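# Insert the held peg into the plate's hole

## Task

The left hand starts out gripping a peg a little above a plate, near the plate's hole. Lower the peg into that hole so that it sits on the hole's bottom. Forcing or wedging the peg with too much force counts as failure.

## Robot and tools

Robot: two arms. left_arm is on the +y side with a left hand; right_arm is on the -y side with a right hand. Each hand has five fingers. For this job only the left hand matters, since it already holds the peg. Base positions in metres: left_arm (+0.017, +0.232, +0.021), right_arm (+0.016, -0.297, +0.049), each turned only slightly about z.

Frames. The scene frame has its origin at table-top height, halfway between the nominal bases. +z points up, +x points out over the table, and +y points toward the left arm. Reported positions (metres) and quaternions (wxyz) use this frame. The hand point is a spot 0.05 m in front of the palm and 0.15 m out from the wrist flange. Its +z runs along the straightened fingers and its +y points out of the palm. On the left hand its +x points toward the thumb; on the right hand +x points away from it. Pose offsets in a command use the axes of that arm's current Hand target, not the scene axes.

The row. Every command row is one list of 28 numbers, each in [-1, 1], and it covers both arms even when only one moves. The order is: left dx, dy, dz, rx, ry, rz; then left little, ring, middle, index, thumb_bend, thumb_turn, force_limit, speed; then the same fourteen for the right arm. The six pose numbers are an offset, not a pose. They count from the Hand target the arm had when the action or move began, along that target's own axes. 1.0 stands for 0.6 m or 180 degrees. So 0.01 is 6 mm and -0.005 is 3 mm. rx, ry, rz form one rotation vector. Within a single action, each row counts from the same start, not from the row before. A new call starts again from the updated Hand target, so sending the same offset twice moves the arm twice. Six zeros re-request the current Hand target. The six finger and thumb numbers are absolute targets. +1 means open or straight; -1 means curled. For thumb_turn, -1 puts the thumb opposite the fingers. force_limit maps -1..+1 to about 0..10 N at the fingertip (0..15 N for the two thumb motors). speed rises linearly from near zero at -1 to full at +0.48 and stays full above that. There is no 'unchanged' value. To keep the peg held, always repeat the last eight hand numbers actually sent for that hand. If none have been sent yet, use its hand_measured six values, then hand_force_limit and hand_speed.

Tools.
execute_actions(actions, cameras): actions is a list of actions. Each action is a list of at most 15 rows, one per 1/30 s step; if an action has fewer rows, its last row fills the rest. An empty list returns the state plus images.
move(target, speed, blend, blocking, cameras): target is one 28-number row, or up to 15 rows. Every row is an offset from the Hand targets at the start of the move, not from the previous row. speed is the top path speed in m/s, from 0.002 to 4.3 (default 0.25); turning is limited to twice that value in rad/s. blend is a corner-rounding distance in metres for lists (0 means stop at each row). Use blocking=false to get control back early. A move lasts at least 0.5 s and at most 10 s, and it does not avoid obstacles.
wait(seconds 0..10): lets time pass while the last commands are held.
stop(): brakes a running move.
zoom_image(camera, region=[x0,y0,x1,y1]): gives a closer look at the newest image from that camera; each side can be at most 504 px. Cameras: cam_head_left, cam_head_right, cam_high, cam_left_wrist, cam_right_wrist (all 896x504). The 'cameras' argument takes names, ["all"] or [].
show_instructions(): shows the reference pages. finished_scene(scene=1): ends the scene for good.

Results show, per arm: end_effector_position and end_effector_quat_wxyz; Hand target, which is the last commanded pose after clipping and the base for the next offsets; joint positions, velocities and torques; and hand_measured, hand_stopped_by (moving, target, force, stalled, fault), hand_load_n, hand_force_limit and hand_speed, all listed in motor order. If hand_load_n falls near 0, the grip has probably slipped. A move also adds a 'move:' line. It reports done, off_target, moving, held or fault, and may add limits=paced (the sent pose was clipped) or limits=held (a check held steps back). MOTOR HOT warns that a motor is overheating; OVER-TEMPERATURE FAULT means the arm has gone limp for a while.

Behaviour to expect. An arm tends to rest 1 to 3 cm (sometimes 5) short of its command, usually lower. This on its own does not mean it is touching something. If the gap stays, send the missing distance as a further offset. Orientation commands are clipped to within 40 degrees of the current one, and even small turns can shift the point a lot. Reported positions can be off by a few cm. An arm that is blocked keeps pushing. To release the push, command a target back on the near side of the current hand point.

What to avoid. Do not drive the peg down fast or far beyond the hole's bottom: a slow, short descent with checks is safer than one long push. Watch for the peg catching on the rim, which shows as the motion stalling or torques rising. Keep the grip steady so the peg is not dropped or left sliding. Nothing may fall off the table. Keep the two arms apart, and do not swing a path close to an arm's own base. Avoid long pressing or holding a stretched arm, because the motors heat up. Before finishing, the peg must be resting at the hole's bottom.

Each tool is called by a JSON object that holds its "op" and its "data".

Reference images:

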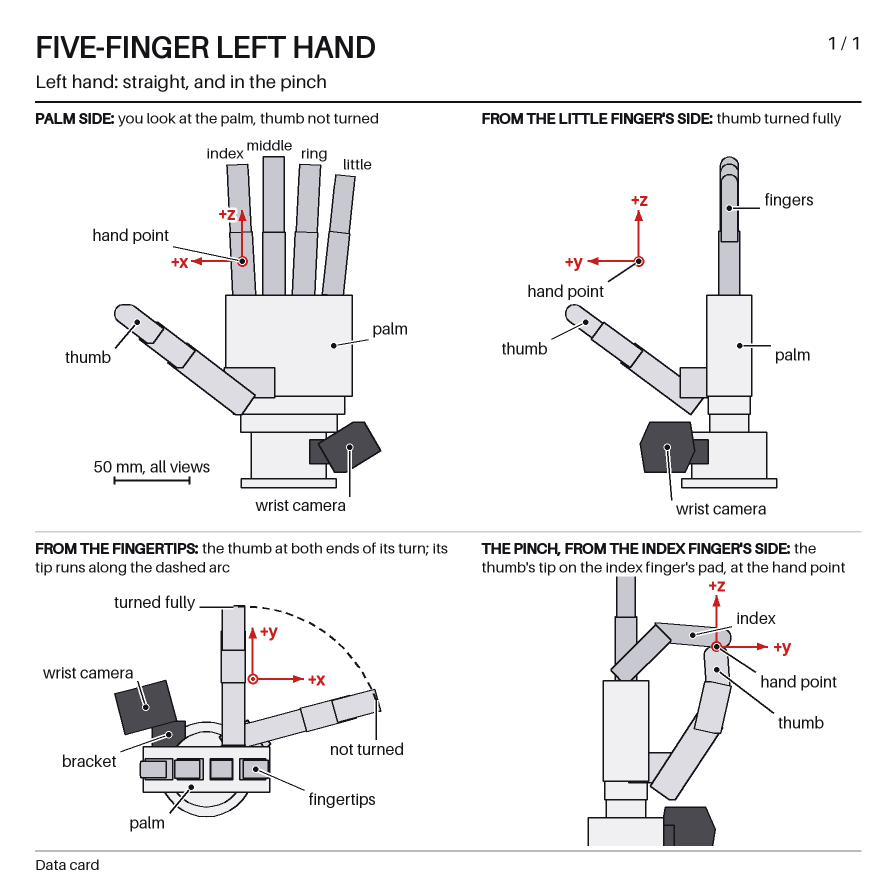

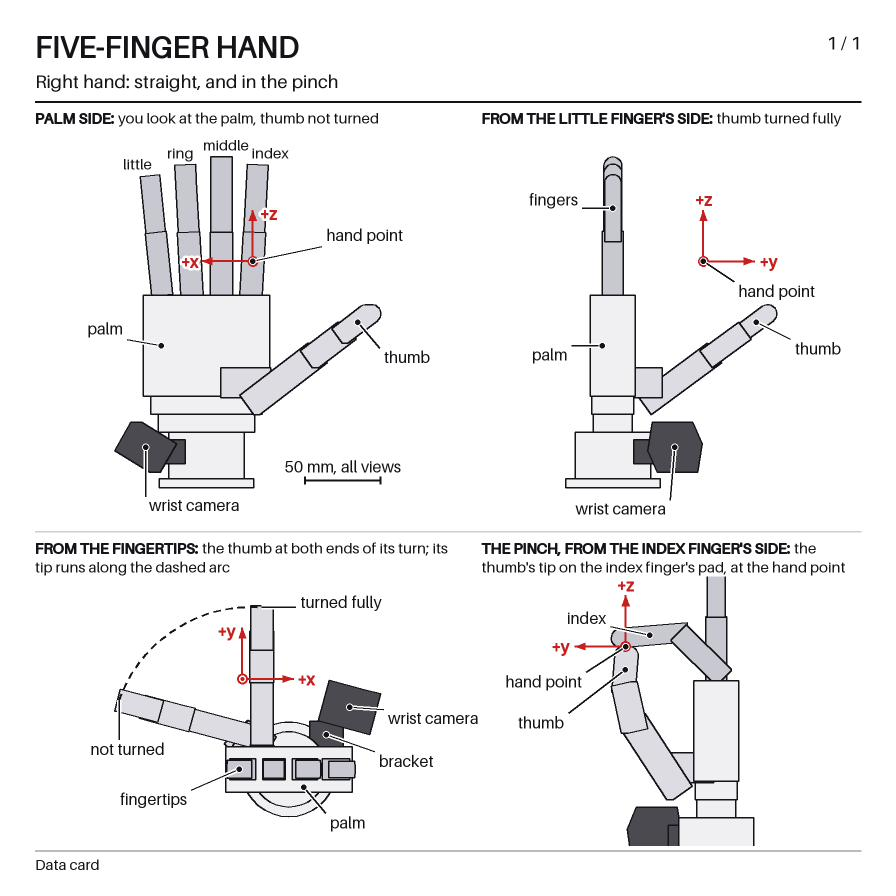

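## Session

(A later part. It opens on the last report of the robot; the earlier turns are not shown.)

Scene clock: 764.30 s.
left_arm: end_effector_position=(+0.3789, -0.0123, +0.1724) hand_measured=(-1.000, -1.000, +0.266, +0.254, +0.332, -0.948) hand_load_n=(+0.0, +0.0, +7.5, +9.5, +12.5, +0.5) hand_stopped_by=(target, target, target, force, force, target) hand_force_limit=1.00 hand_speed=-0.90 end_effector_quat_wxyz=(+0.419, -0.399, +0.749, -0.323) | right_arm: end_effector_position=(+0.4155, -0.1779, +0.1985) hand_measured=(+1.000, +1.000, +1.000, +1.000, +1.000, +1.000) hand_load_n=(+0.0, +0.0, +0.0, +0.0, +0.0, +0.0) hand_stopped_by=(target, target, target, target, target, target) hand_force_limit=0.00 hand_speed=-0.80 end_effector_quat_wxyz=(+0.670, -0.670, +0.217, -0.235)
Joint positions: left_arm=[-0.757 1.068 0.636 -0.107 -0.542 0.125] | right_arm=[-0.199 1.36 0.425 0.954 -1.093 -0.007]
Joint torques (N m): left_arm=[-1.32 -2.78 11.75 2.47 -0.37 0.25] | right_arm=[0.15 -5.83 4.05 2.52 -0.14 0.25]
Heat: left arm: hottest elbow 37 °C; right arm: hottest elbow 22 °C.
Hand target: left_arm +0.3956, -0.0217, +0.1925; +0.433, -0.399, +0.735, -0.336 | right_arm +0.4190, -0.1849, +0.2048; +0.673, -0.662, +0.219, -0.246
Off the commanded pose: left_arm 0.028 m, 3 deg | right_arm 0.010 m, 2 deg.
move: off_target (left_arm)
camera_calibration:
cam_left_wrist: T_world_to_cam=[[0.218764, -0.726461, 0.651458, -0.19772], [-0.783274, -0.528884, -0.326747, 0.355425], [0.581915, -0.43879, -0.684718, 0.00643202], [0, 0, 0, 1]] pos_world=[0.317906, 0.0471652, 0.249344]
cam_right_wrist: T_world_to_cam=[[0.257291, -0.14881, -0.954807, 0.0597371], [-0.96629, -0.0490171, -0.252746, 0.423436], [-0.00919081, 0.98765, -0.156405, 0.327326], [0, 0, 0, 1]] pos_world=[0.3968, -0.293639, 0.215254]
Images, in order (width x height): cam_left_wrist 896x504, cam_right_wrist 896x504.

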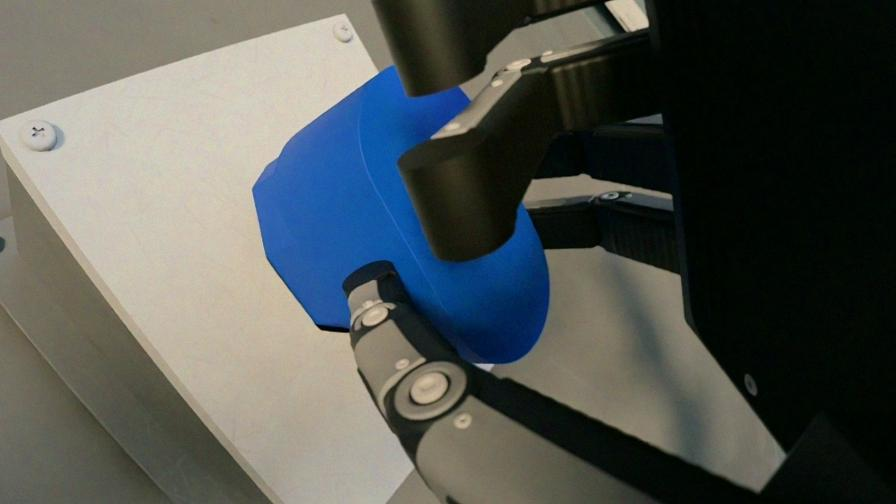

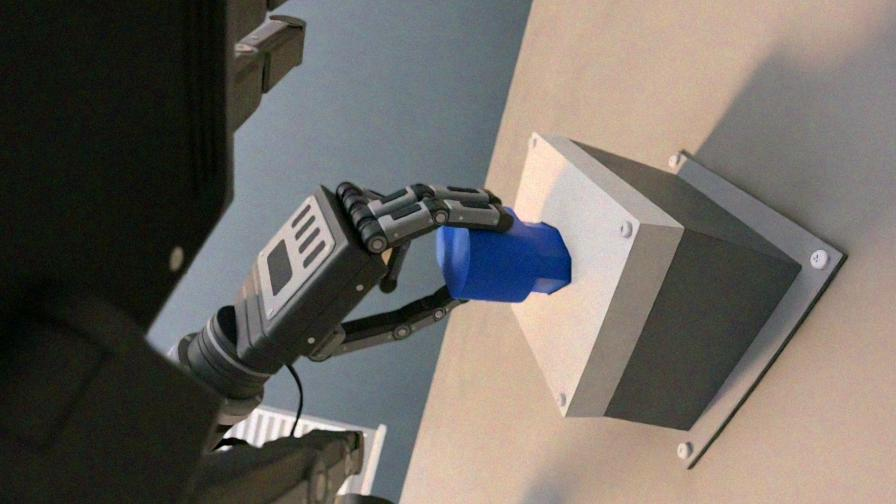

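{"op": "move", "data": {"target": [0.0016,0.0054,0.0035,0,0,0,-1.0,-1.0,0.264,0.254,0.326,-0.948,1.0,-0.9,0,0,0,0,0,0,1,1,1,1,1,1,0.0,-0.8], "speed": 0.02, "cameras": ["cam_left_wrist","cam_right_wrist"]}}

{"op": "zoom_image", "data": {"camera": "cam_left_wrist", "region": [240, 140, 360, 350]}}

{"op": "zoom_image", "data": {"camera": "cam_right_wrist", "region": [520, 210, 590, 310]}}

Scene clock: 769.93 s.
left_arm: end_effector_position=(+0.3800, -0.0144, +0.1706) hand_measured=(-1.000, -1.000, +0.266, +0.254, +0.332, -0.948) hand_load_n=(+0.0, +0.0, +5.5, +9.0, +12.5, +0.5) hand_stopped_by=(target, target, target, force, force, target) hand_force_limit=1.00 hand_speed=-0.90 end_effector_quat_wxyz=(+0.419, -0.399, +0.749, -0.324) | right_arm: end_effector_position=(+0.4155, -0.1779, +0.1985) hand_measured=(+1.000, +1.000, +1.000, +1.000, +1.000, +1.000) hand_load_n=(+0.0, +0.0, +0.0, +0.0, +0.0, +0.0) hand_stopped_by=(target, target, target, target, target, target) hand_force_limit=0.00 hand_speed=-0.80 end_effector_quat_wxyz=(+0.670, -0.670, +0.217, -0.235)
Joint positions: left_arm=[-0.759 1.077 0.636 -0.097 -0.542 0.125] | right_arm=[-0.199 1.36 0.425 0.954 -1.093 -0.007]
Joint torques (N m): left_arm=[-1.08 -3.02 11.17 2.63 -0.3 0.26] | right_arm=[0.09 -5.89 4.05 2.54 -0.14 0.25]
Heat: left arm: hottest elbow 37 °C; right arm: hottest elbow 22 °C.
Hand target: left_arm +0.3962, -0.0214, +0.1886; +0.433, -0.399, +0.735, -0.336 | right_arm +0.4190, -0.1849, +0.2048; +0.673, -0.662, +0.219, -0.246
Off the commanded pose: left_arm 0.025 m, 3 deg | right_arm 0.010 m, 2 deg.
move: off_target (left_arm)
camera_calibration:
cam_left_wrist: T_world_to_cam=[[0.217004, -0.7261, 0.652448, -0.197827], [-0.783734, -0.52805, -0.326991, 0.354909], [0.581953, -0.440387, -0.683659, 0.00339467], [0, 0, 0, 1]] pos_world=[0.319108, 0.0452628, 0.247445]
cam_right_wrist: T_world_to_cam=[[0.257291, -0.14881, -0.954807, 0.0597371], [-0.96629, -0.0490171, -0.252746, 0.423436], [-0.00919081, 0.98765, -0.156405, 0.327326], [0, 0, 0, 1]] pos_world=[0.3968, -0.293639, 0.215254]
Images, in order (width x height): cam_left_wrist 896x504, cam_right_wrist 896x504.

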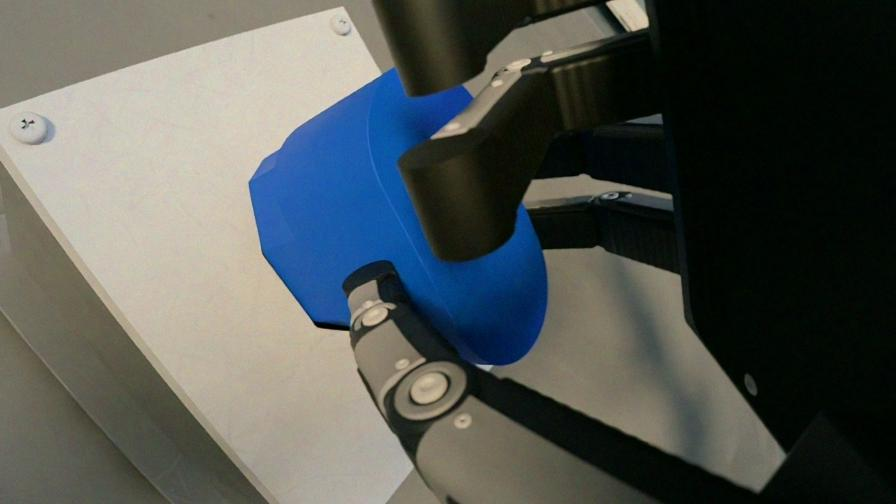

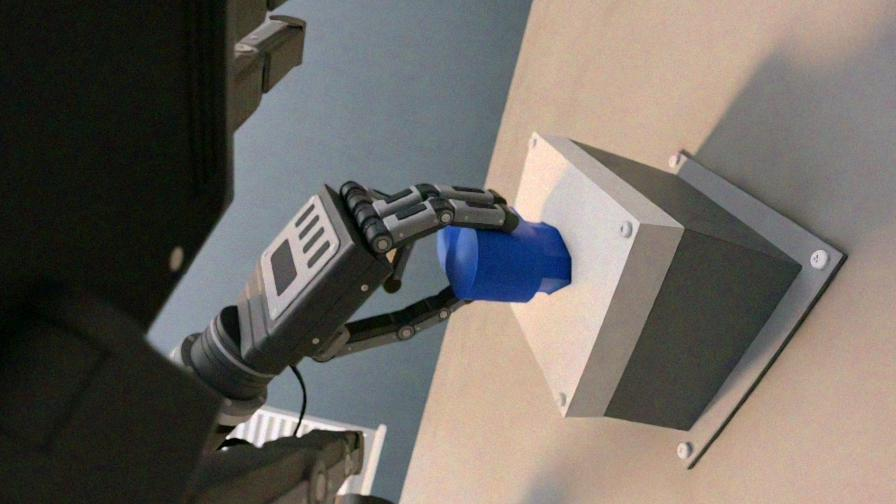

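Scaled by 2.400.

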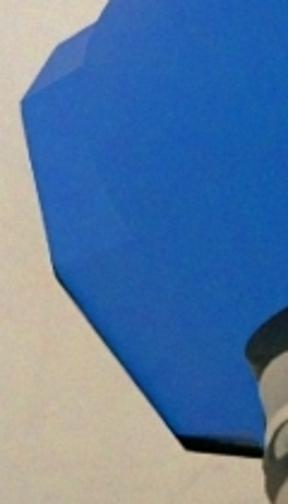

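Scaled by 5.040.

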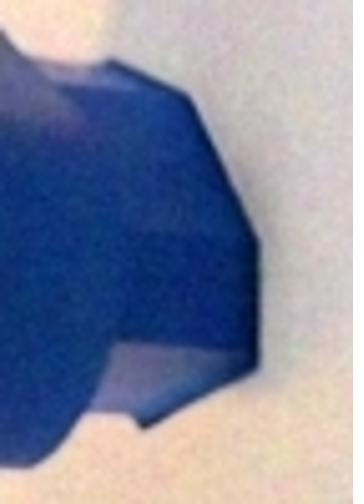

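{"op": "move", "data": {"target": [-0.0043,0.0045,-0.0055,0,0,0,-1.0,-1.0,0.264,0.254,0.326,-0.948,1.0,-0.9,0,0,0,0,0,0,1,1,1,1,1,1,0.0,-0.8], "speed": 0.02, "cameras": ["cam_left_wrist","cam_right_wrist"]}}

{"op": "zoom_image", "data": {"camera": "cam_left_wrist", "region": [240, 140, 360, 350]}}

{"op": "zoom_image", "data": {"camera": "cam_right_wrist", "region": [420, 190, 600, 330]}}

Scene clock: 781.80 s.
left_arm: end_effector_position=(+0.3800, -0.0144, +0.1706) hand_measured=(-1.000, -1.000, +0.266, +0.254, +0.332, -0.948) hand_load_n=(+0.0, +0.0, +5.5, +9.0, +12.5, +0.5) hand_stopped_by=(target, target, target, force, force, target) hand_force_limit=1.00 hand_speed=-0.90 end_effector_quat_wxyz=(+0.419, -0.399, +0.749, -0.324) | right_arm: end_effector_position=(+0.4155, -0.1779, +0.1985) hand_measured=(+1.000, +1.000, +1.000, +1.000, +1.000, +1.000) hand_load_n=(+0.0, +0.0, +0.0, +0.0, +0.0, -0.5) hand_stopped_by=(target, target, target, target, target, target) hand_force_limit=0.00 hand_speed=-0.80 end_effector_quat_wxyz=(+0.670, -0.670, +0.217, -0.235)
Joint positions: left_arm=[-0.759 1.077 0.636 -0.097 -0.542 0.125] | right_arm=[-0.199 1.36 0.425 0.954 -1.093 -0.007]
Joint torques (N m): left_arm=[-0.85 -4.19 10.37 2.48 -0.22 0.27] | right_arm=[0.09 -5.89 4.05 2.52 -0.14 0.24]
Heat: left arm: hottest elbow 37 °C; right arm: hottest elbow 22 °C.
Hand target: left_arm +0.3933, -0.0174, +0.1886; +0.433, -0.399, +0.735, -0.336 | right_arm +0.4190, -0.1849, +0.2048; +0.673, -0.662, +0.219, -0.246
Off the commanded pose: left_arm 0.023 m, 3 deg | right_arm 0.010 m, 2 deg.
move: off_target (left_arm)
camera_calibration:
cam_left_wrist: T_world_to_cam=[[0.217004, -0.7261, 0.652448, -0.197827], [-0.783734, -0.52805, -0.326991, 0.354909], [0.581953, -0.440387, -0.683659, 0.00339467], [0, 0, 0, 1]] pos_world=[0.319108, 0.0452628, 0.247445]
cam_right_wrist: T_world_to_cam=[[0.257291, -0.14881, -0.954807, 0.0597371], [-0.96629, -0.0490171, -0.252746, 0.423436], [-0.00919081, 0.98765, -0.156405, 0.327326], [0, 0, 0, 1]] pos_world=[0.3968, -0.293639, 0.215254]
Images, in order (width x height): cam_left_wrist 896x504, cam_right_wrist 896x504.

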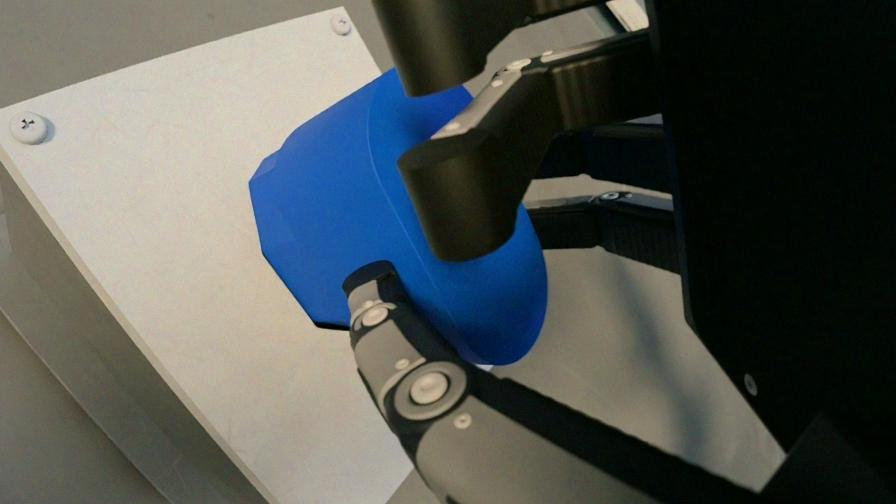

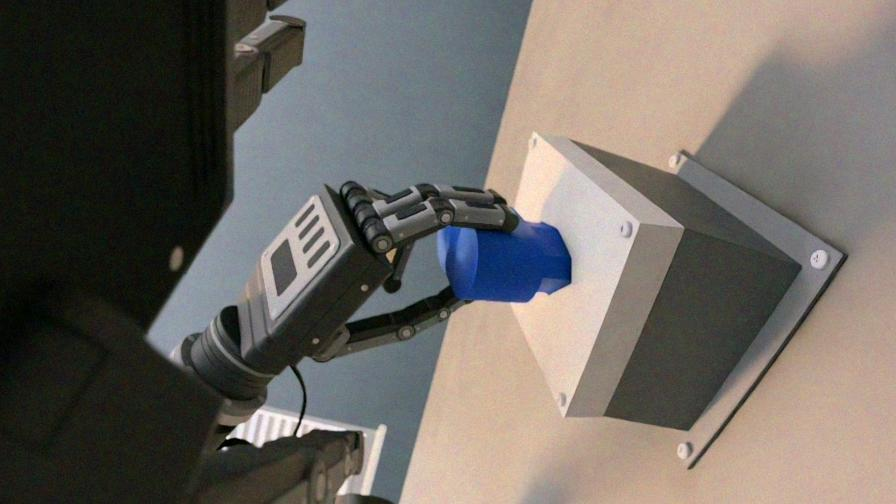

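Scaled by 2.400.

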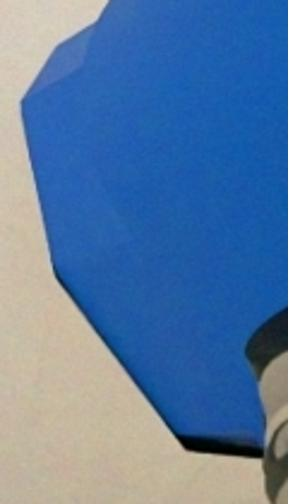

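Scaled by 2.800.

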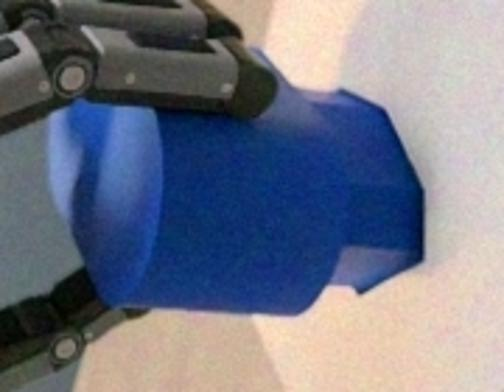

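{"op": "move", "data": {"target": [-0.0034,0.0033,-0.0038,0,0,0,-1.0,-1.0,0.264,0.254,0.326,-0.948,1.0,-0.9,0,0,0,0,0,0,1,1,1,1,1,1,0.0,-0.8], "speed": 0.02, "cameras": ["cam_left_wrist","cam_right_wrist"]}}

Scene clock: 787.13 s.
left_arm: end_effector_position=(+0.3800, -0.0144, +0.1706) hand_measured=(-1.000, -1.000, +0.266, +0.254, +0.332, -0.948) hand_load_n=(+0.0, +0.0, +5.5, +9.0, +12.5, +0.5) hand_stopped_by=(target, target, target, force, force, target) hand_force_limit=1.00 hand_speed=-0.90 end_effector_quat_wxyz=(+0.419, -0.399, +0.749, -0.324) | right_arm: end_effector_position=(+0.4155, -0.1779, +0.1985) hand_measured=(+1.000, +1.000, +1.000, +1.000, +1.000, +1.000) hand_load_n=(+0.0, +0.0, +0.0, +0.0, +0.0, +0.0) hand_stopped_by=(target, target, target, target, target, target) hand_force_limit=0.00 hand_speed=-0.80 end_effector_quat_wxyz=(+0.670, -0.670, +0.217, -0.235)
Joint positions: left_arm=[-0.759 1.077 0.636 -0.097 -0.542 0.125] | right_arm=[-0.199 1.36 0.425 0.954 -1.093 -0.007]
Joint torques (N m): left_arm=[-0.62 -5.07 9.78 2.37 -0.15 0.29] | right_arm=[0.09 -5.89 4.05 2.52 -0.14 0.25]
Heat: left arm: hottest elbow 37 °C; right arm: hottest elbow 22 °C.
Hand target: left_arm +0.3912, -0.0144, +0.1886; +0.433, -0.399, +0.735, -0.336 | right_arm +0.4190, -0.1849, +0.2048; +0.673, -0.662, +0.219, -0.246
Off the commanded pose: left_arm 0.021 m, 3 deg | right_arm 0.010 m, 2 deg.
move: off_target (left_arm)
camera_calibration:
cam_left_wrist: T_world_to_cam=[[0.217004, -0.7261, 0.652448, -0.197827], [-0.783734, -0.52805, -0.326991, 0.354909], [0.581953, -0.440387, -0.683659, 0.00339467], [0, 0, 0, 1]] pos_world=[0.319108, 0.0452628, 0.247445]
cam_right_wrist: T_world_to_cam=[[0.257291, -0.14881, -0.954807, 0.0597371], [-0.96629, -0.0490171, -0.252746, 0.423436], [-0.00919081, 0.98765, -0.156405, 0.327326], [0, 0, 0, 1]] pos_world=[0.3968, -0.293639, 0.215254]
Images, in order (width x height): cam_left_wrist 896x504, cam_right_wrist 896x504.

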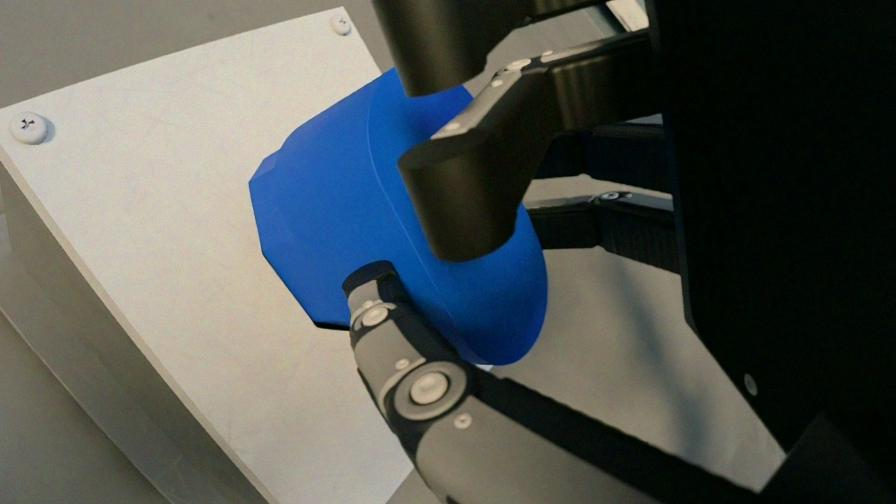

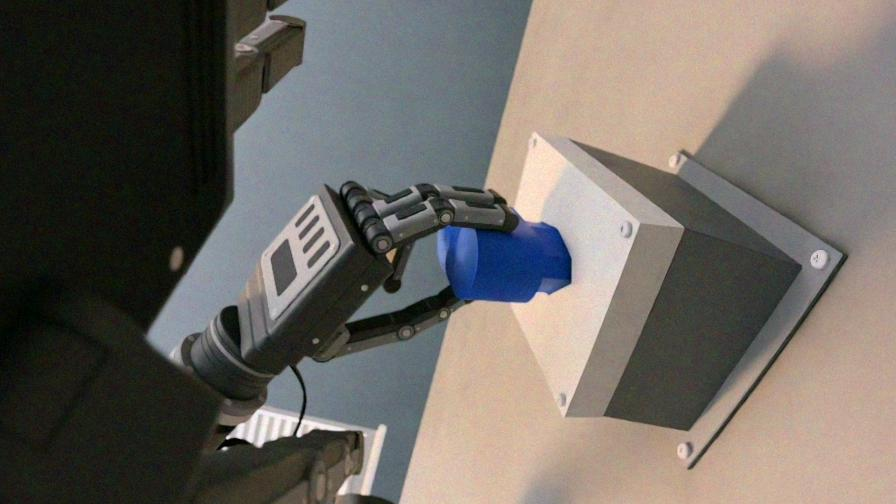

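{"op": "move", "data": {"target": [-0.0051,0.0050,-0.0056,0,0,0,-1.0,-1.0,0.264,0.254,0.326,-0.948,1.0,-0.9,0,0,0,0,0,0,1,1,1,1,1,1,0.0,-0.8], "speed": 0.02, "cameras": ["cam_left_wrist"]}}

Scene clock: 792.00 s.
left_arm: end_effector_position=(+0.3796, -0.0147, +0.1715) hand_measured=(-1.000, -1.000, +0.266, +0.254, +0.332, -0.948) hand_load_n=(+0.0, +0.0, +6.0, +9.0, +13.5, +1.0) hand_stopped_by=(target, target, target, force, force, target) hand_force_limit=1.00 hand_speed=-0.90 end_effector_quat_wxyz=(+0.418, -0.398, +0.749, -0.325) | right_arm: end_effector_position=(+0.4155, -0.1779, +0.1985) hand_measured=(+1.000, +1.000, +1.000, +1.000, +1.000, +1.000) hand_load_n=(+0.0, +0.0, +0.0, +0.0, +0.0, +0.0) hand_stopped_by=(target, target, target, target, target, target) hand_force_limit=0.00 hand_speed=-0.80 end_effector_quat_wxyz=(+0.670, -0.670, +0.217, -0.235)
Joint positions: left_arm=[-0.759 1.074 0.636 -0.098 -0.539 0.125] | right_arm=[-0.199 1.36 0.425 0.954 -1.093 -0.007]
Joint torques (N m): left_arm=[-0.38 -6.01 8.88 2.21 -0.13 0.31] | right_arm=[0.09 -5.83 4.03 2.54 -0.14 0.25]
Heat: left arm: hottest elbow 36 °C; right arm: hottest elbow 22 °C.
Hand target: left_arm +0.3882, -0.0098, +0.1886; +0.433, -0.399, +0.735, -0.336 | right_arm +0.4190, -0.1849, +0.2048; +0.673, -0.662, +0.219, -0.246
Off the commanded pose: left_arm 0.020 m, 3 deg | right_arm 0.010 m, 2 deg.
move: off_target (left_arm)
camera_calibration:
cam_left_wrist: T_world_to_cam=[[0.215053, -0.725202, 0.65409, -0.197974], [-0.785104, -0.526717, -0.325853, 0.355049], [0.58083, -0.443453, -0.682632, 0.00432885], [0, 0, 0, 1]] pos_world=[0.318811, 0.0453586, 0.248142]
Images, in order (width x height): cam_left_wrist 896x504.

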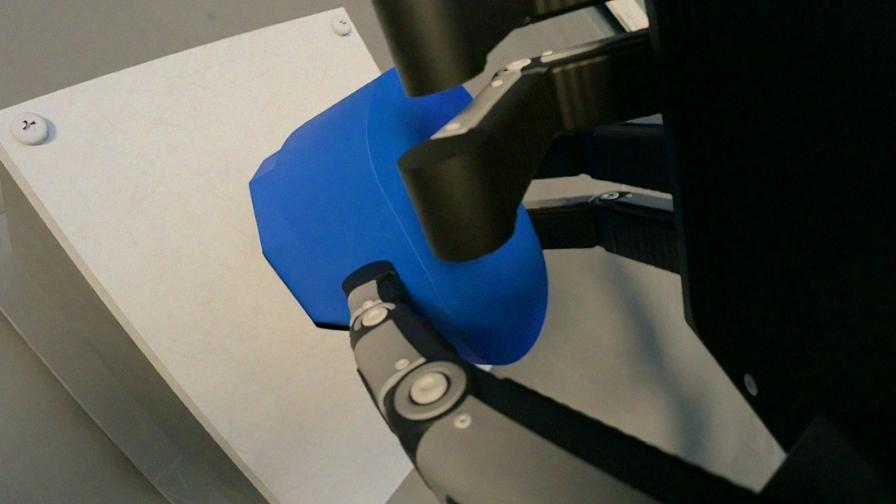

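{"op": "move", "data": {"target": [-0.0057,0.0062,-0.0036,0,0,0,-1.0,-1.0,0.264,0.254,0.326,-0.948,1.0,-0.9,0,0,0,0,0,0,1,1,1,1,1,1,0.0,-0.8], "speed": 0.02, "cameras": ["cam_left_wrist","cam_right_wrist"]}}

Scene clock: 796.40 s.
left_arm: end_effector_position=(+0.3793, -0.0121, +0.1732) hand_measured=(-1.000, -1.000, +0.266, +0.254, +0.332, -0.948) hand_load_n=(+0.0, +0.0, +5.5, +9.0, +14.0, +1.0) hand_stopped_by=(target, target, target, force, force, target) hand_force_limit=1.00 hand_speed=-0.90 end_effector_quat_wxyz=(+0.417, -0.400, +0.747, -0.329) | right_arm: end_effector_position=(+0.4155, -0.1779, +0.1985) hand_measured=(+1.000, +1.000, +1.000, +1.000, +1.000, +1.000) hand_load_n=(+0.0, +0.0, +0.0, +0.0, +0.0, +0.0) hand_stopped_by=(target, target, target, target, target, target) hand_force_limit=0.00 hand_speed=-0.80 end_effector_quat_wxyz=(+0.670, -0.670, +0.217, -0.235)
Joint positions: left_arm=[-0.751 1.062 0.63 -0.097 -0.53 0.125] | right_arm=[-0.199 1.36 0.425 0.954 -1.093 -0.007]
Joint torques (N m): left_arm=[-0.38 -6.07 8.34 2.21 -0.23 0.34] | right_arm=[0.09 -5.83 4.07 2.54 -0.14 0.25]
Heat: left arm: hottest elbow 36 °C; right arm: hottest elbow 22 °C.
Hand target: left_arm +0.3862, -0.0048, +0.1876; +0.433, -0.399, +0.735, -0.336 | right_arm +0.4190, -0.1849, +0.2048; +0.673, -0.662, +0.219, -0.246
Off the commanded pose: left_arm 0.018 m, 2 deg | right_arm 0.010 m, 2 deg.
move: off_target (left_arm)
camera_calibration:
cam_left_wrist: T_world_to_cam=[[0.213449, -0.719531, 0.660844, -0.19764], [-0.784548, -0.529335, -0.322938, 0.355974], [0.582172, -0.449534, -0.677492, 0.0054143], [0, 0, 0, 1]] pos_world=[0.318312, 0.0486551, 0.249235]
cam_right_wrist: T_world_to_cam=[[0.257291, -0.14881, -0.954807, 0.0597371], [-0.96629, -0.0490171, -0.252746, 0.423436], [-0.00919081, 0.98765, -0.156405, 0.327326], [0, 0, 0, 1]] pos_world=[0.3968, -0.293639, 0.215254]
Images, in order (width x height): cam_left_wrist 896x504, cam_right_wrist 896x504.

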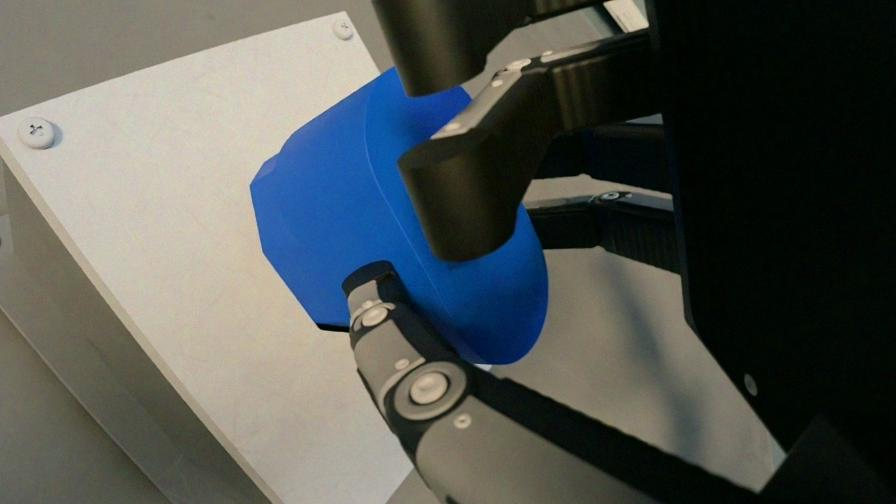

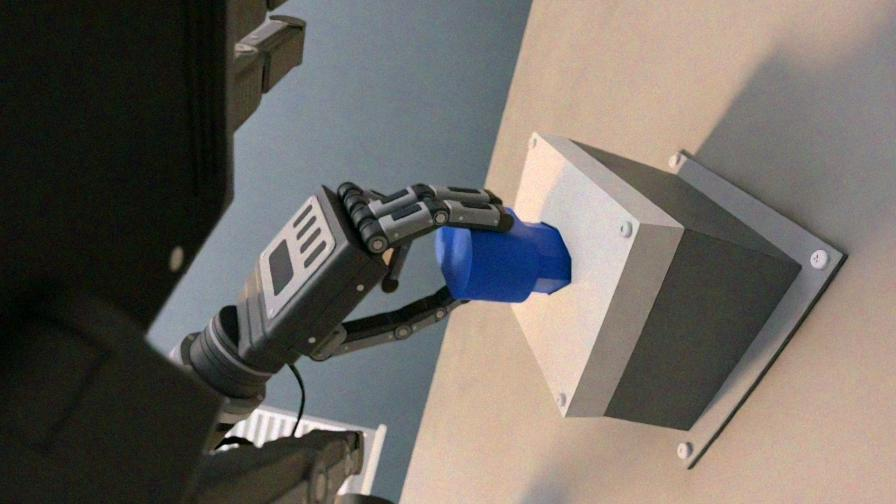

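{"op": "zoom_image", "data": {"camera": "cam_left_wrist", "region": [240, 140, 360, 350]}}

{"op": "zoom_image", "data": {"camera": "cam_right_wrist", "region": [420, 190, 600, 330]}}

{"op": "zoom_image", "data": {"camera": "cam_right_wrist", "region": [520, 210, 590, 310]}}

Scaled by 2.400.

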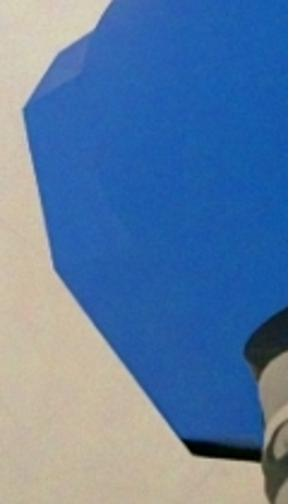

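Scaled by 2.800.

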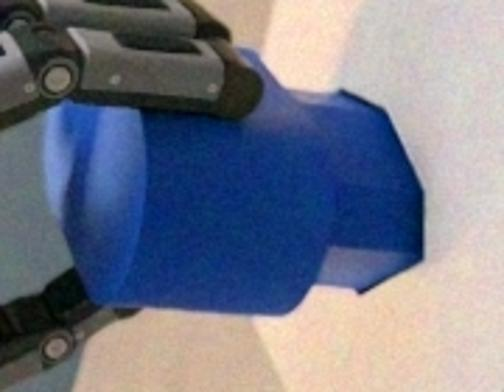

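Scaled by 5.040.

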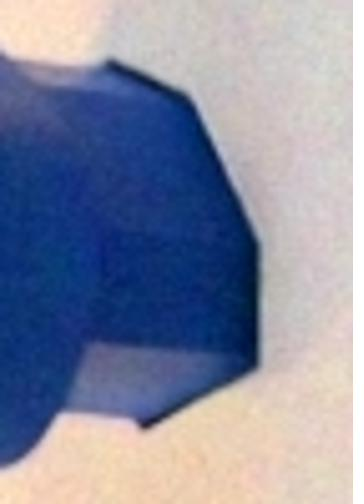

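{"op": "move", "data": {"target": [-0.0007,0.0053,-0.0022,0,0,0,-1.0,-1.0,0.264,0.254,0.326,-0.948,1.0,-0.9,0,0,0,0,0,0,1,1,1,1,1,1,0.0,-0.8], "speed": 0.02, "cameras": ["cam_left_wrist","cam_right_wrist"]}}

{"op": "zoom_image", "data": {"camera": "cam_left_wrist", "region": [240, 60, 450, 350]}}

{"op": "zoom_image", "data": {"camera": "cam_right_wrist", "region": [420, 190, 600, 330]}}

{"op": "zoom_image", "data": {"camera": "cam_right_wrist", "region": [520, 210, 590, 310]}}

Scene clock: 834.47 s.
left_arm: end_effector_position=(+0.3787, -0.0120, +0.1735) hand_measured=(-1.000, -1.000, +0.266, +0.254, +0.332, -0.948) hand_load_n=(+0.0, +0.0, +6.0, +9.5, +14.0, +1.5) hand_stopped_by=(target, target, target, force, force, target) hand_force_limit=1.00 hand_speed=-0.90 end_effector_quat_wxyz=(+0.417, -0.399, +0.747, -0.330) | right_arm: end_effector_position=(+0.4155, -0.1779, +0.1985) hand_measured=(+1.000, +1.000, +1.000, +1.000, +1.000, +1.000) hand_load_n=(+0.0, +0.0, +0.0, +0.0, -0.5, -0.5) hand_stopped_by=(target, target, target, target, target, target) hand_force_limit=0.00 hand_speed=-0.80 end_effector_quat_wxyz=(+0.670, -0.670, +0.217, -0.235)
Joint positions: left_arm=[-0.751 1.059 0.628 -0.097 -0.528 0.125] | right_arm=[-0.199 1.36 0.425 0.954 -1.093 -0.007]
Joint torques (N m): left_arm=[-0.38 -6.36 7.77 2.33 -0.28 0.34] | right_arm=[0.03 -5.89 4.04 2.54 -0.14 0.25]
Heat: left arm: hottest elbow 33 °C; right arm: hottest elbow 22 °C.
Hand target: left_arm +0.3842, -0.0028, +0.1856; +0.433, -0.399, +0.735, -0.336 | right_arm +0.4190, -0.1849, +0.2048; +0.673, -0.662, +0.219, -0.246
Off the commanded pose: left_arm 0.016 m, 2 deg | right_arm 0.010 m, 2 deg.
move: off_target (left_arm)
camera_calibration:
cam_left_wrist: T_world_to_cam=[[0.212104, -0.718773, 0.662101, -0.197374], [-0.785037, -0.528818, -0.322596, 0.355849], [0.582004, -0.45135, -0.676428, 0.00584958], [0, 0, 0, 1]] pos_world=[0.317814, 0.0489528, 0.249434]
cam_right_wrist: T_world_to_cam=[[0.257291, -0.14881, -0.954807, 0.0597371], [-0.96629, -0.0490171, -0.252746, 0.423436], [-0.00919081, 0.98765, -0.156405, 0.327326], [0, 0, 0, 1]] pos_world=[0.3968, -0.293639, 0.215254]
Images, in order (width x height): cam_left_wrist 896x504, cam_right_wrist 896x504.

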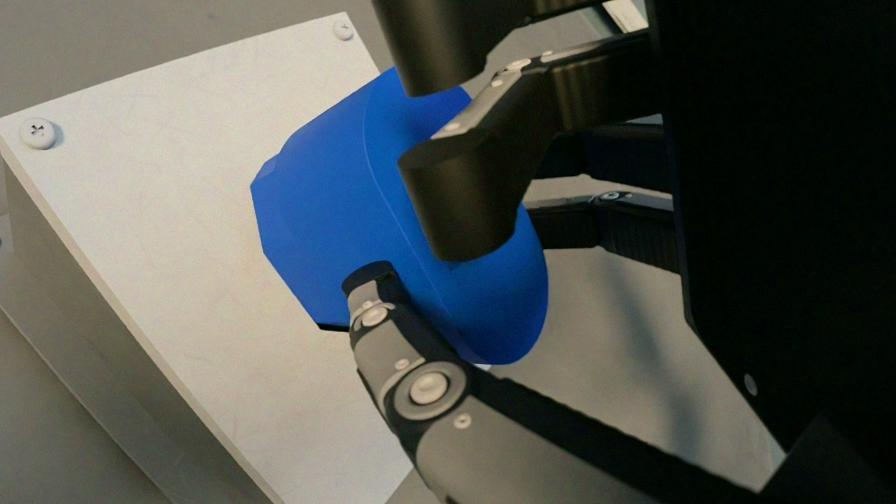

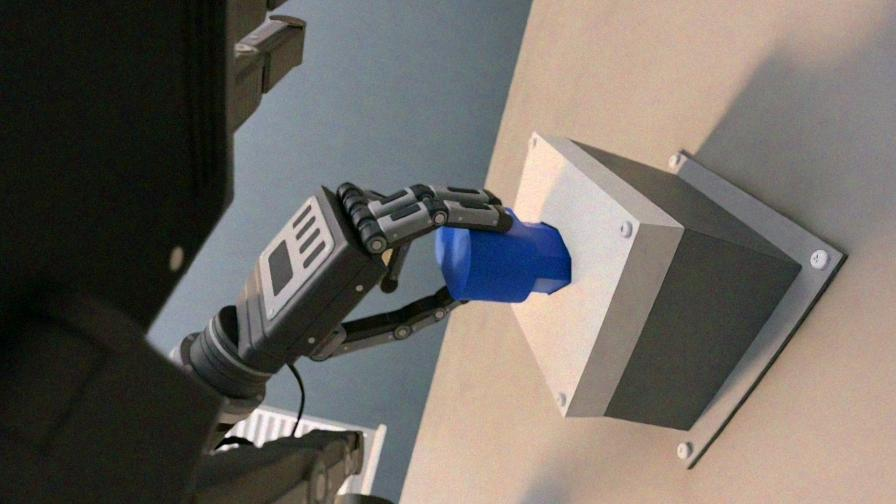

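Scaled by 1.738.

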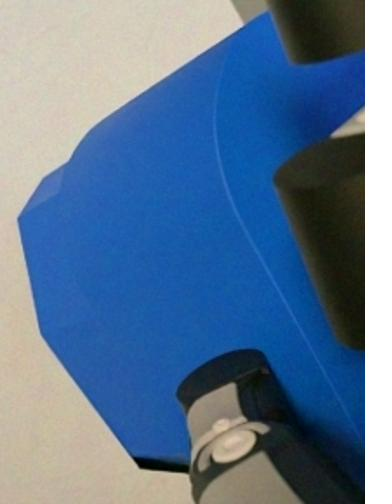

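Scaled by 2.800.

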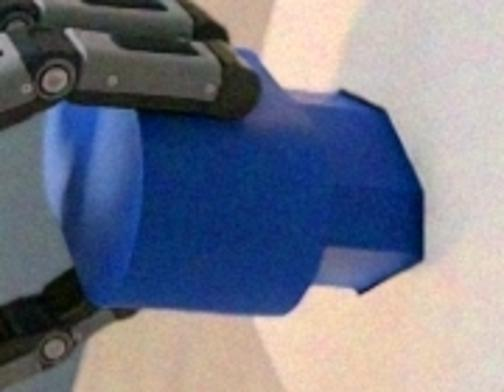

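Scaled by 5.040.

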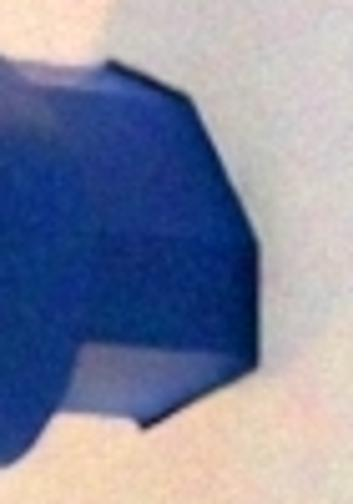

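{"op": "zoom_image", "data": {"camera": "cam_left_wrist", "region": [300, 300, 350, 340]}}

{"op": "zoom_image", "data": {"camera": "cam_left_wrist", "region": [242, 170, 302, 270]}}

Scaled by 10.080.

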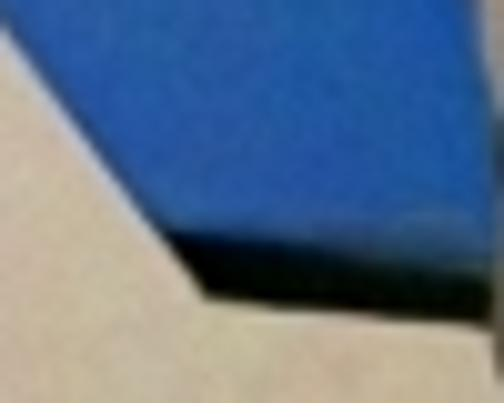

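Scaled by 5.040.

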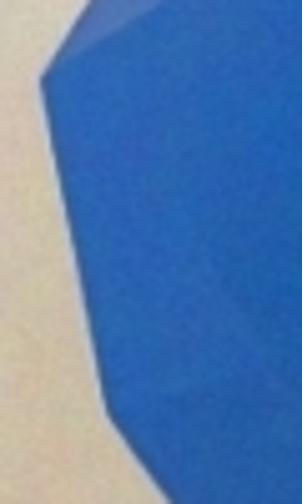

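{"op": "zoom_image", "data": {"camera": "cam_right_wrist", "region": [540, 275, 575, 300]}}

{"op": "zoom_image", "data": {"camera": "cam_right_wrist", "region": [535, 216, 570, 241]}}

Scaled by 14.400.

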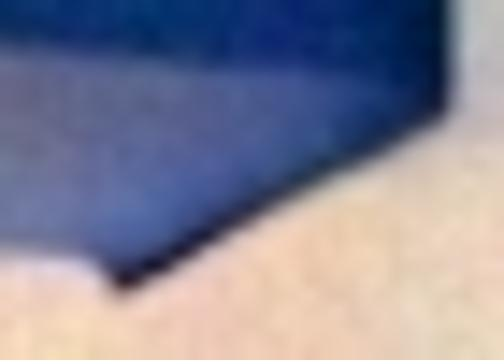

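Scaled by 14.400.

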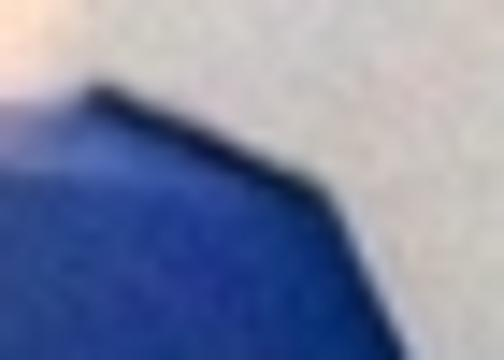

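{"op": "move", "data": {"target": [-0.0033,-0.0109,-0.0071,0,0,0,-1.0,-1.0,0.264,0.254,0.326,-0.948,1.0,-0.9,0,0,0,0,0,0,1,1,1,1,1,1,0.0,-0.8], "speed": 0.02, "cameras": ["cam_left_wrist","cam_right_wrist"]}}

{"op": "zoom_image", "data": {"camera": "cam_left_wrist", "region": [240, 140, 360, 350]}}

{"op": "zoom_image", "data": {"camera": "cam_right_wrist", "region": [520, 210, 590, 310]}}

Scene clock: 914.50 s.
left_arm: end_effector_position=(+0.3805, -0.0064, +0.1772) hand_measured=(-1.000, -1.000, +0.266, +0.254, +0.332, -0.948) hand_load_n=(+0.0, +0.0, +5.5, +8.5, +14.0, +0.5) hand_stopped_by=(target, target, target, force, force, target) hand_force_limit=1.00 hand_speed=-0.90 end_effector_quat_wxyz=(+0.420, -0.404, +0.742, -0.331) | right_arm: end_effector_position=(+0.4155, -0.1779, +0.1985) hand_measured=(+1.000, +1.000, +1.000, +1.000, +1.000, +1.000) hand_load_n=(+0.0, +0.0, +0.0, +0.0, +0.0, -0.5) hand_stopped_by=(target, target, target, target, target, target) hand_force_limit=0.00 hand_speed=-0.80 end_effector_quat_wxyz=(+0.670, -0.670, +0.217, -0.235)
Joint positions: left_arm=[-0.739 1.045 0.625 -0.098 -0.528 0.125] | right_arm=[-0.199 1.36 0.425 0.954 -1.093 -0.007]
Joint torques (N m): left_arm=[-0.73 -6.07 9.17 1.26 -0.4 0.32] | right_arm=[0.15 -5.89 4.05 2.51 -0.14 0.25]
Heat: left arm: hottest elbow 33 °C; right arm: hottest elbow 22 °C.
Hand target: left_arm +0.3829, -0.0034, +0.1935; +0.433, -0.399, +0.735, -0.336 | right_arm +0.4190, -0.1849, +0.2048; +0.673, -0.662, +0.219, -0.246
Off the commanded pose: left_arm 0.017 m, 2 deg | right_arm 0.010 m, 2 deg.
move: off_target (left_arm)
camera_calibration:
cam_left_wrist: T_world_to_cam=[[0.216483, -0.711896, 0.668086, -0.198856], [-0.776372, -0.540438, -0.324305, 0.358282], [0.59193, -0.448477, -0.669692, 0.00491102], [0, 0, 0, 1]] pos_world=[0.318302, 0.0542664, 0.252335]
cam_right_wrist: T_world_to_cam=[[0.257291, -0.14881, -0.954807, 0.0597371], [-0.96629, -0.0490171, -0.252746, 0.423436], [-0.00919081, 0.98765, -0.156405, 0.327326], [0, 0, 0, 1]] pos_world=[0.3968, -0.293639, 0.215254]
Images, in order (width x height): cam_left_wrist 896x504, cam_right_wrist 896x504.

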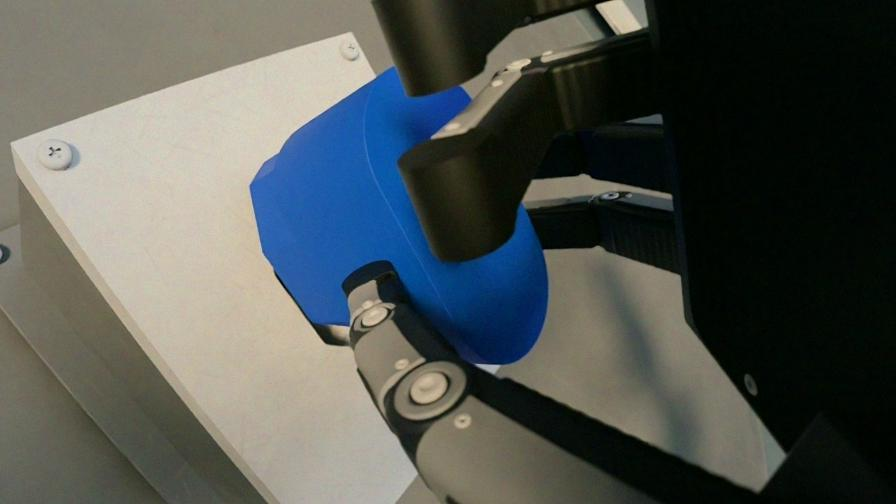

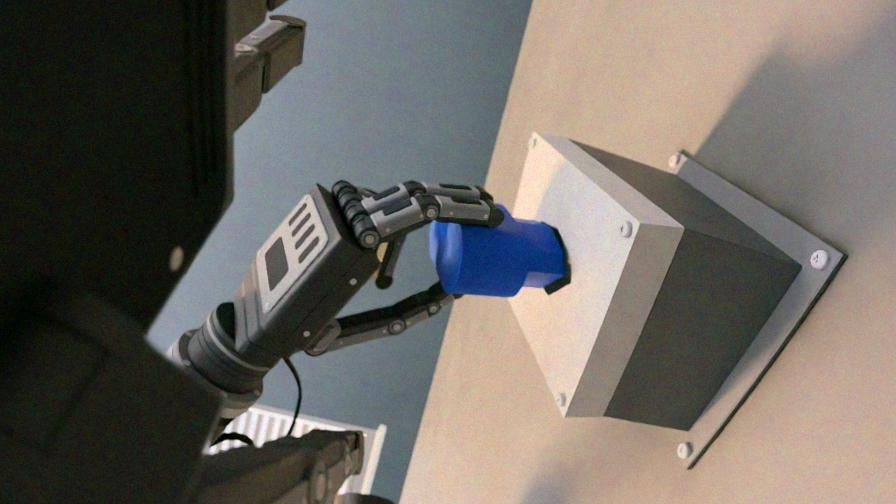

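Scaled by 2.400.

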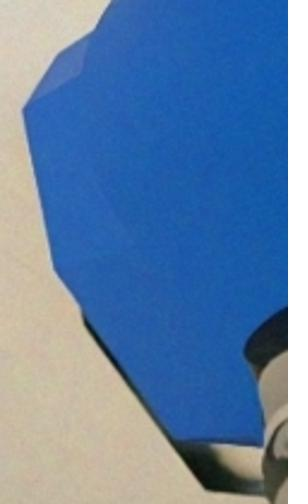

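Scaled by 5.040.

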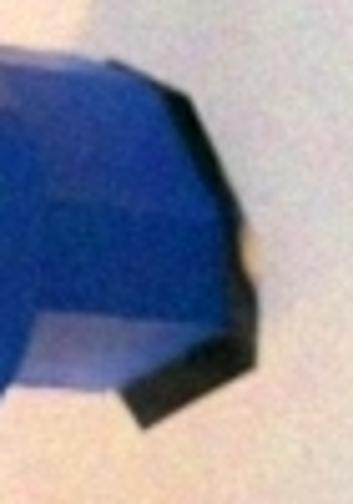

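{"op": "zoom_image", "data": {"camera": "cam_right_wrist", "region": [425, 195, 585, 315]}}

{"op": "zoom_image", "data": {"camera": "cam_left_wrist", "region": [240, 60, 440, 230]}}

Scaled by 3.150.

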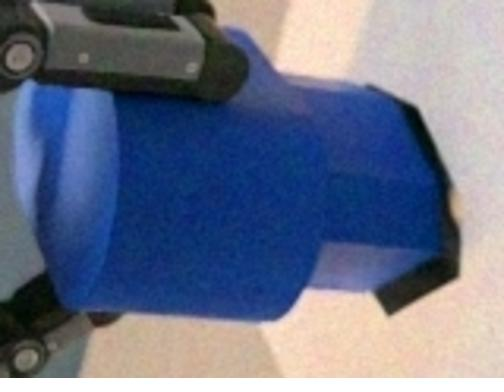

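Scaled by 2.520.

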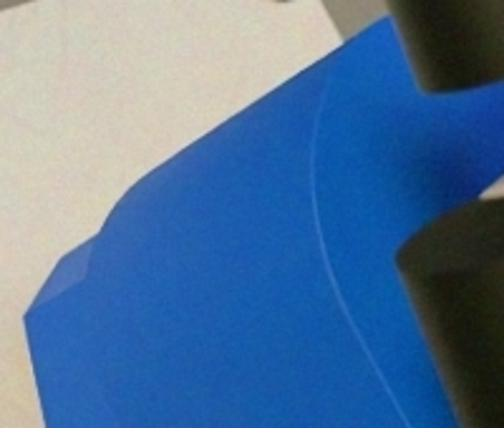

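{"op": "zoom_image", "data": {"camera": "cam_left_wrist", "region": [244, 140, 304, 190]}}

{"op": "zoom_image", "data": {"camera": "cam_left_wrist", "region": [250, 200, 350, 280]}}

{"op": "zoom_image", "data": {"camera": "cam_left_wrist", "region": [290, 290, 360, 350]}}

{"op": "zoom_image", "data": {"camera": "cam_right_wrist", "region": [515, 240, 575, 300]}}

Scaled by 8.400.

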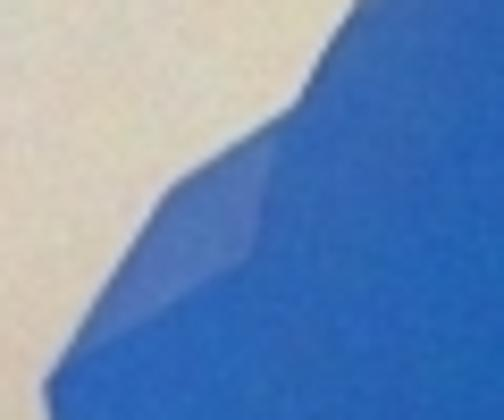

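Scaled by 5.040.

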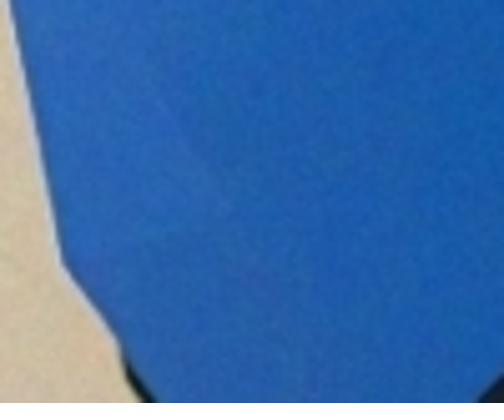

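Scaled by 7.200.

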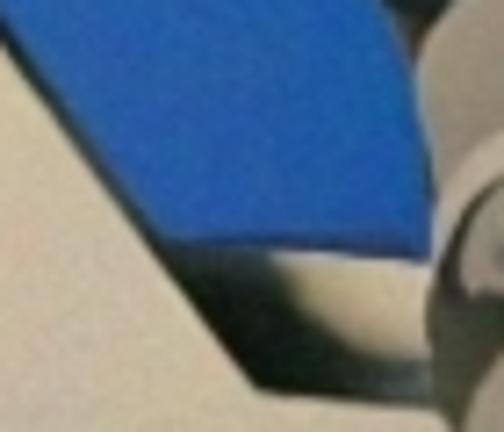

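Scaled by 8.400.

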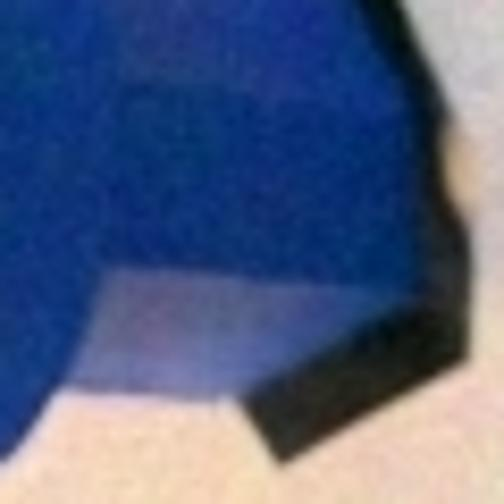

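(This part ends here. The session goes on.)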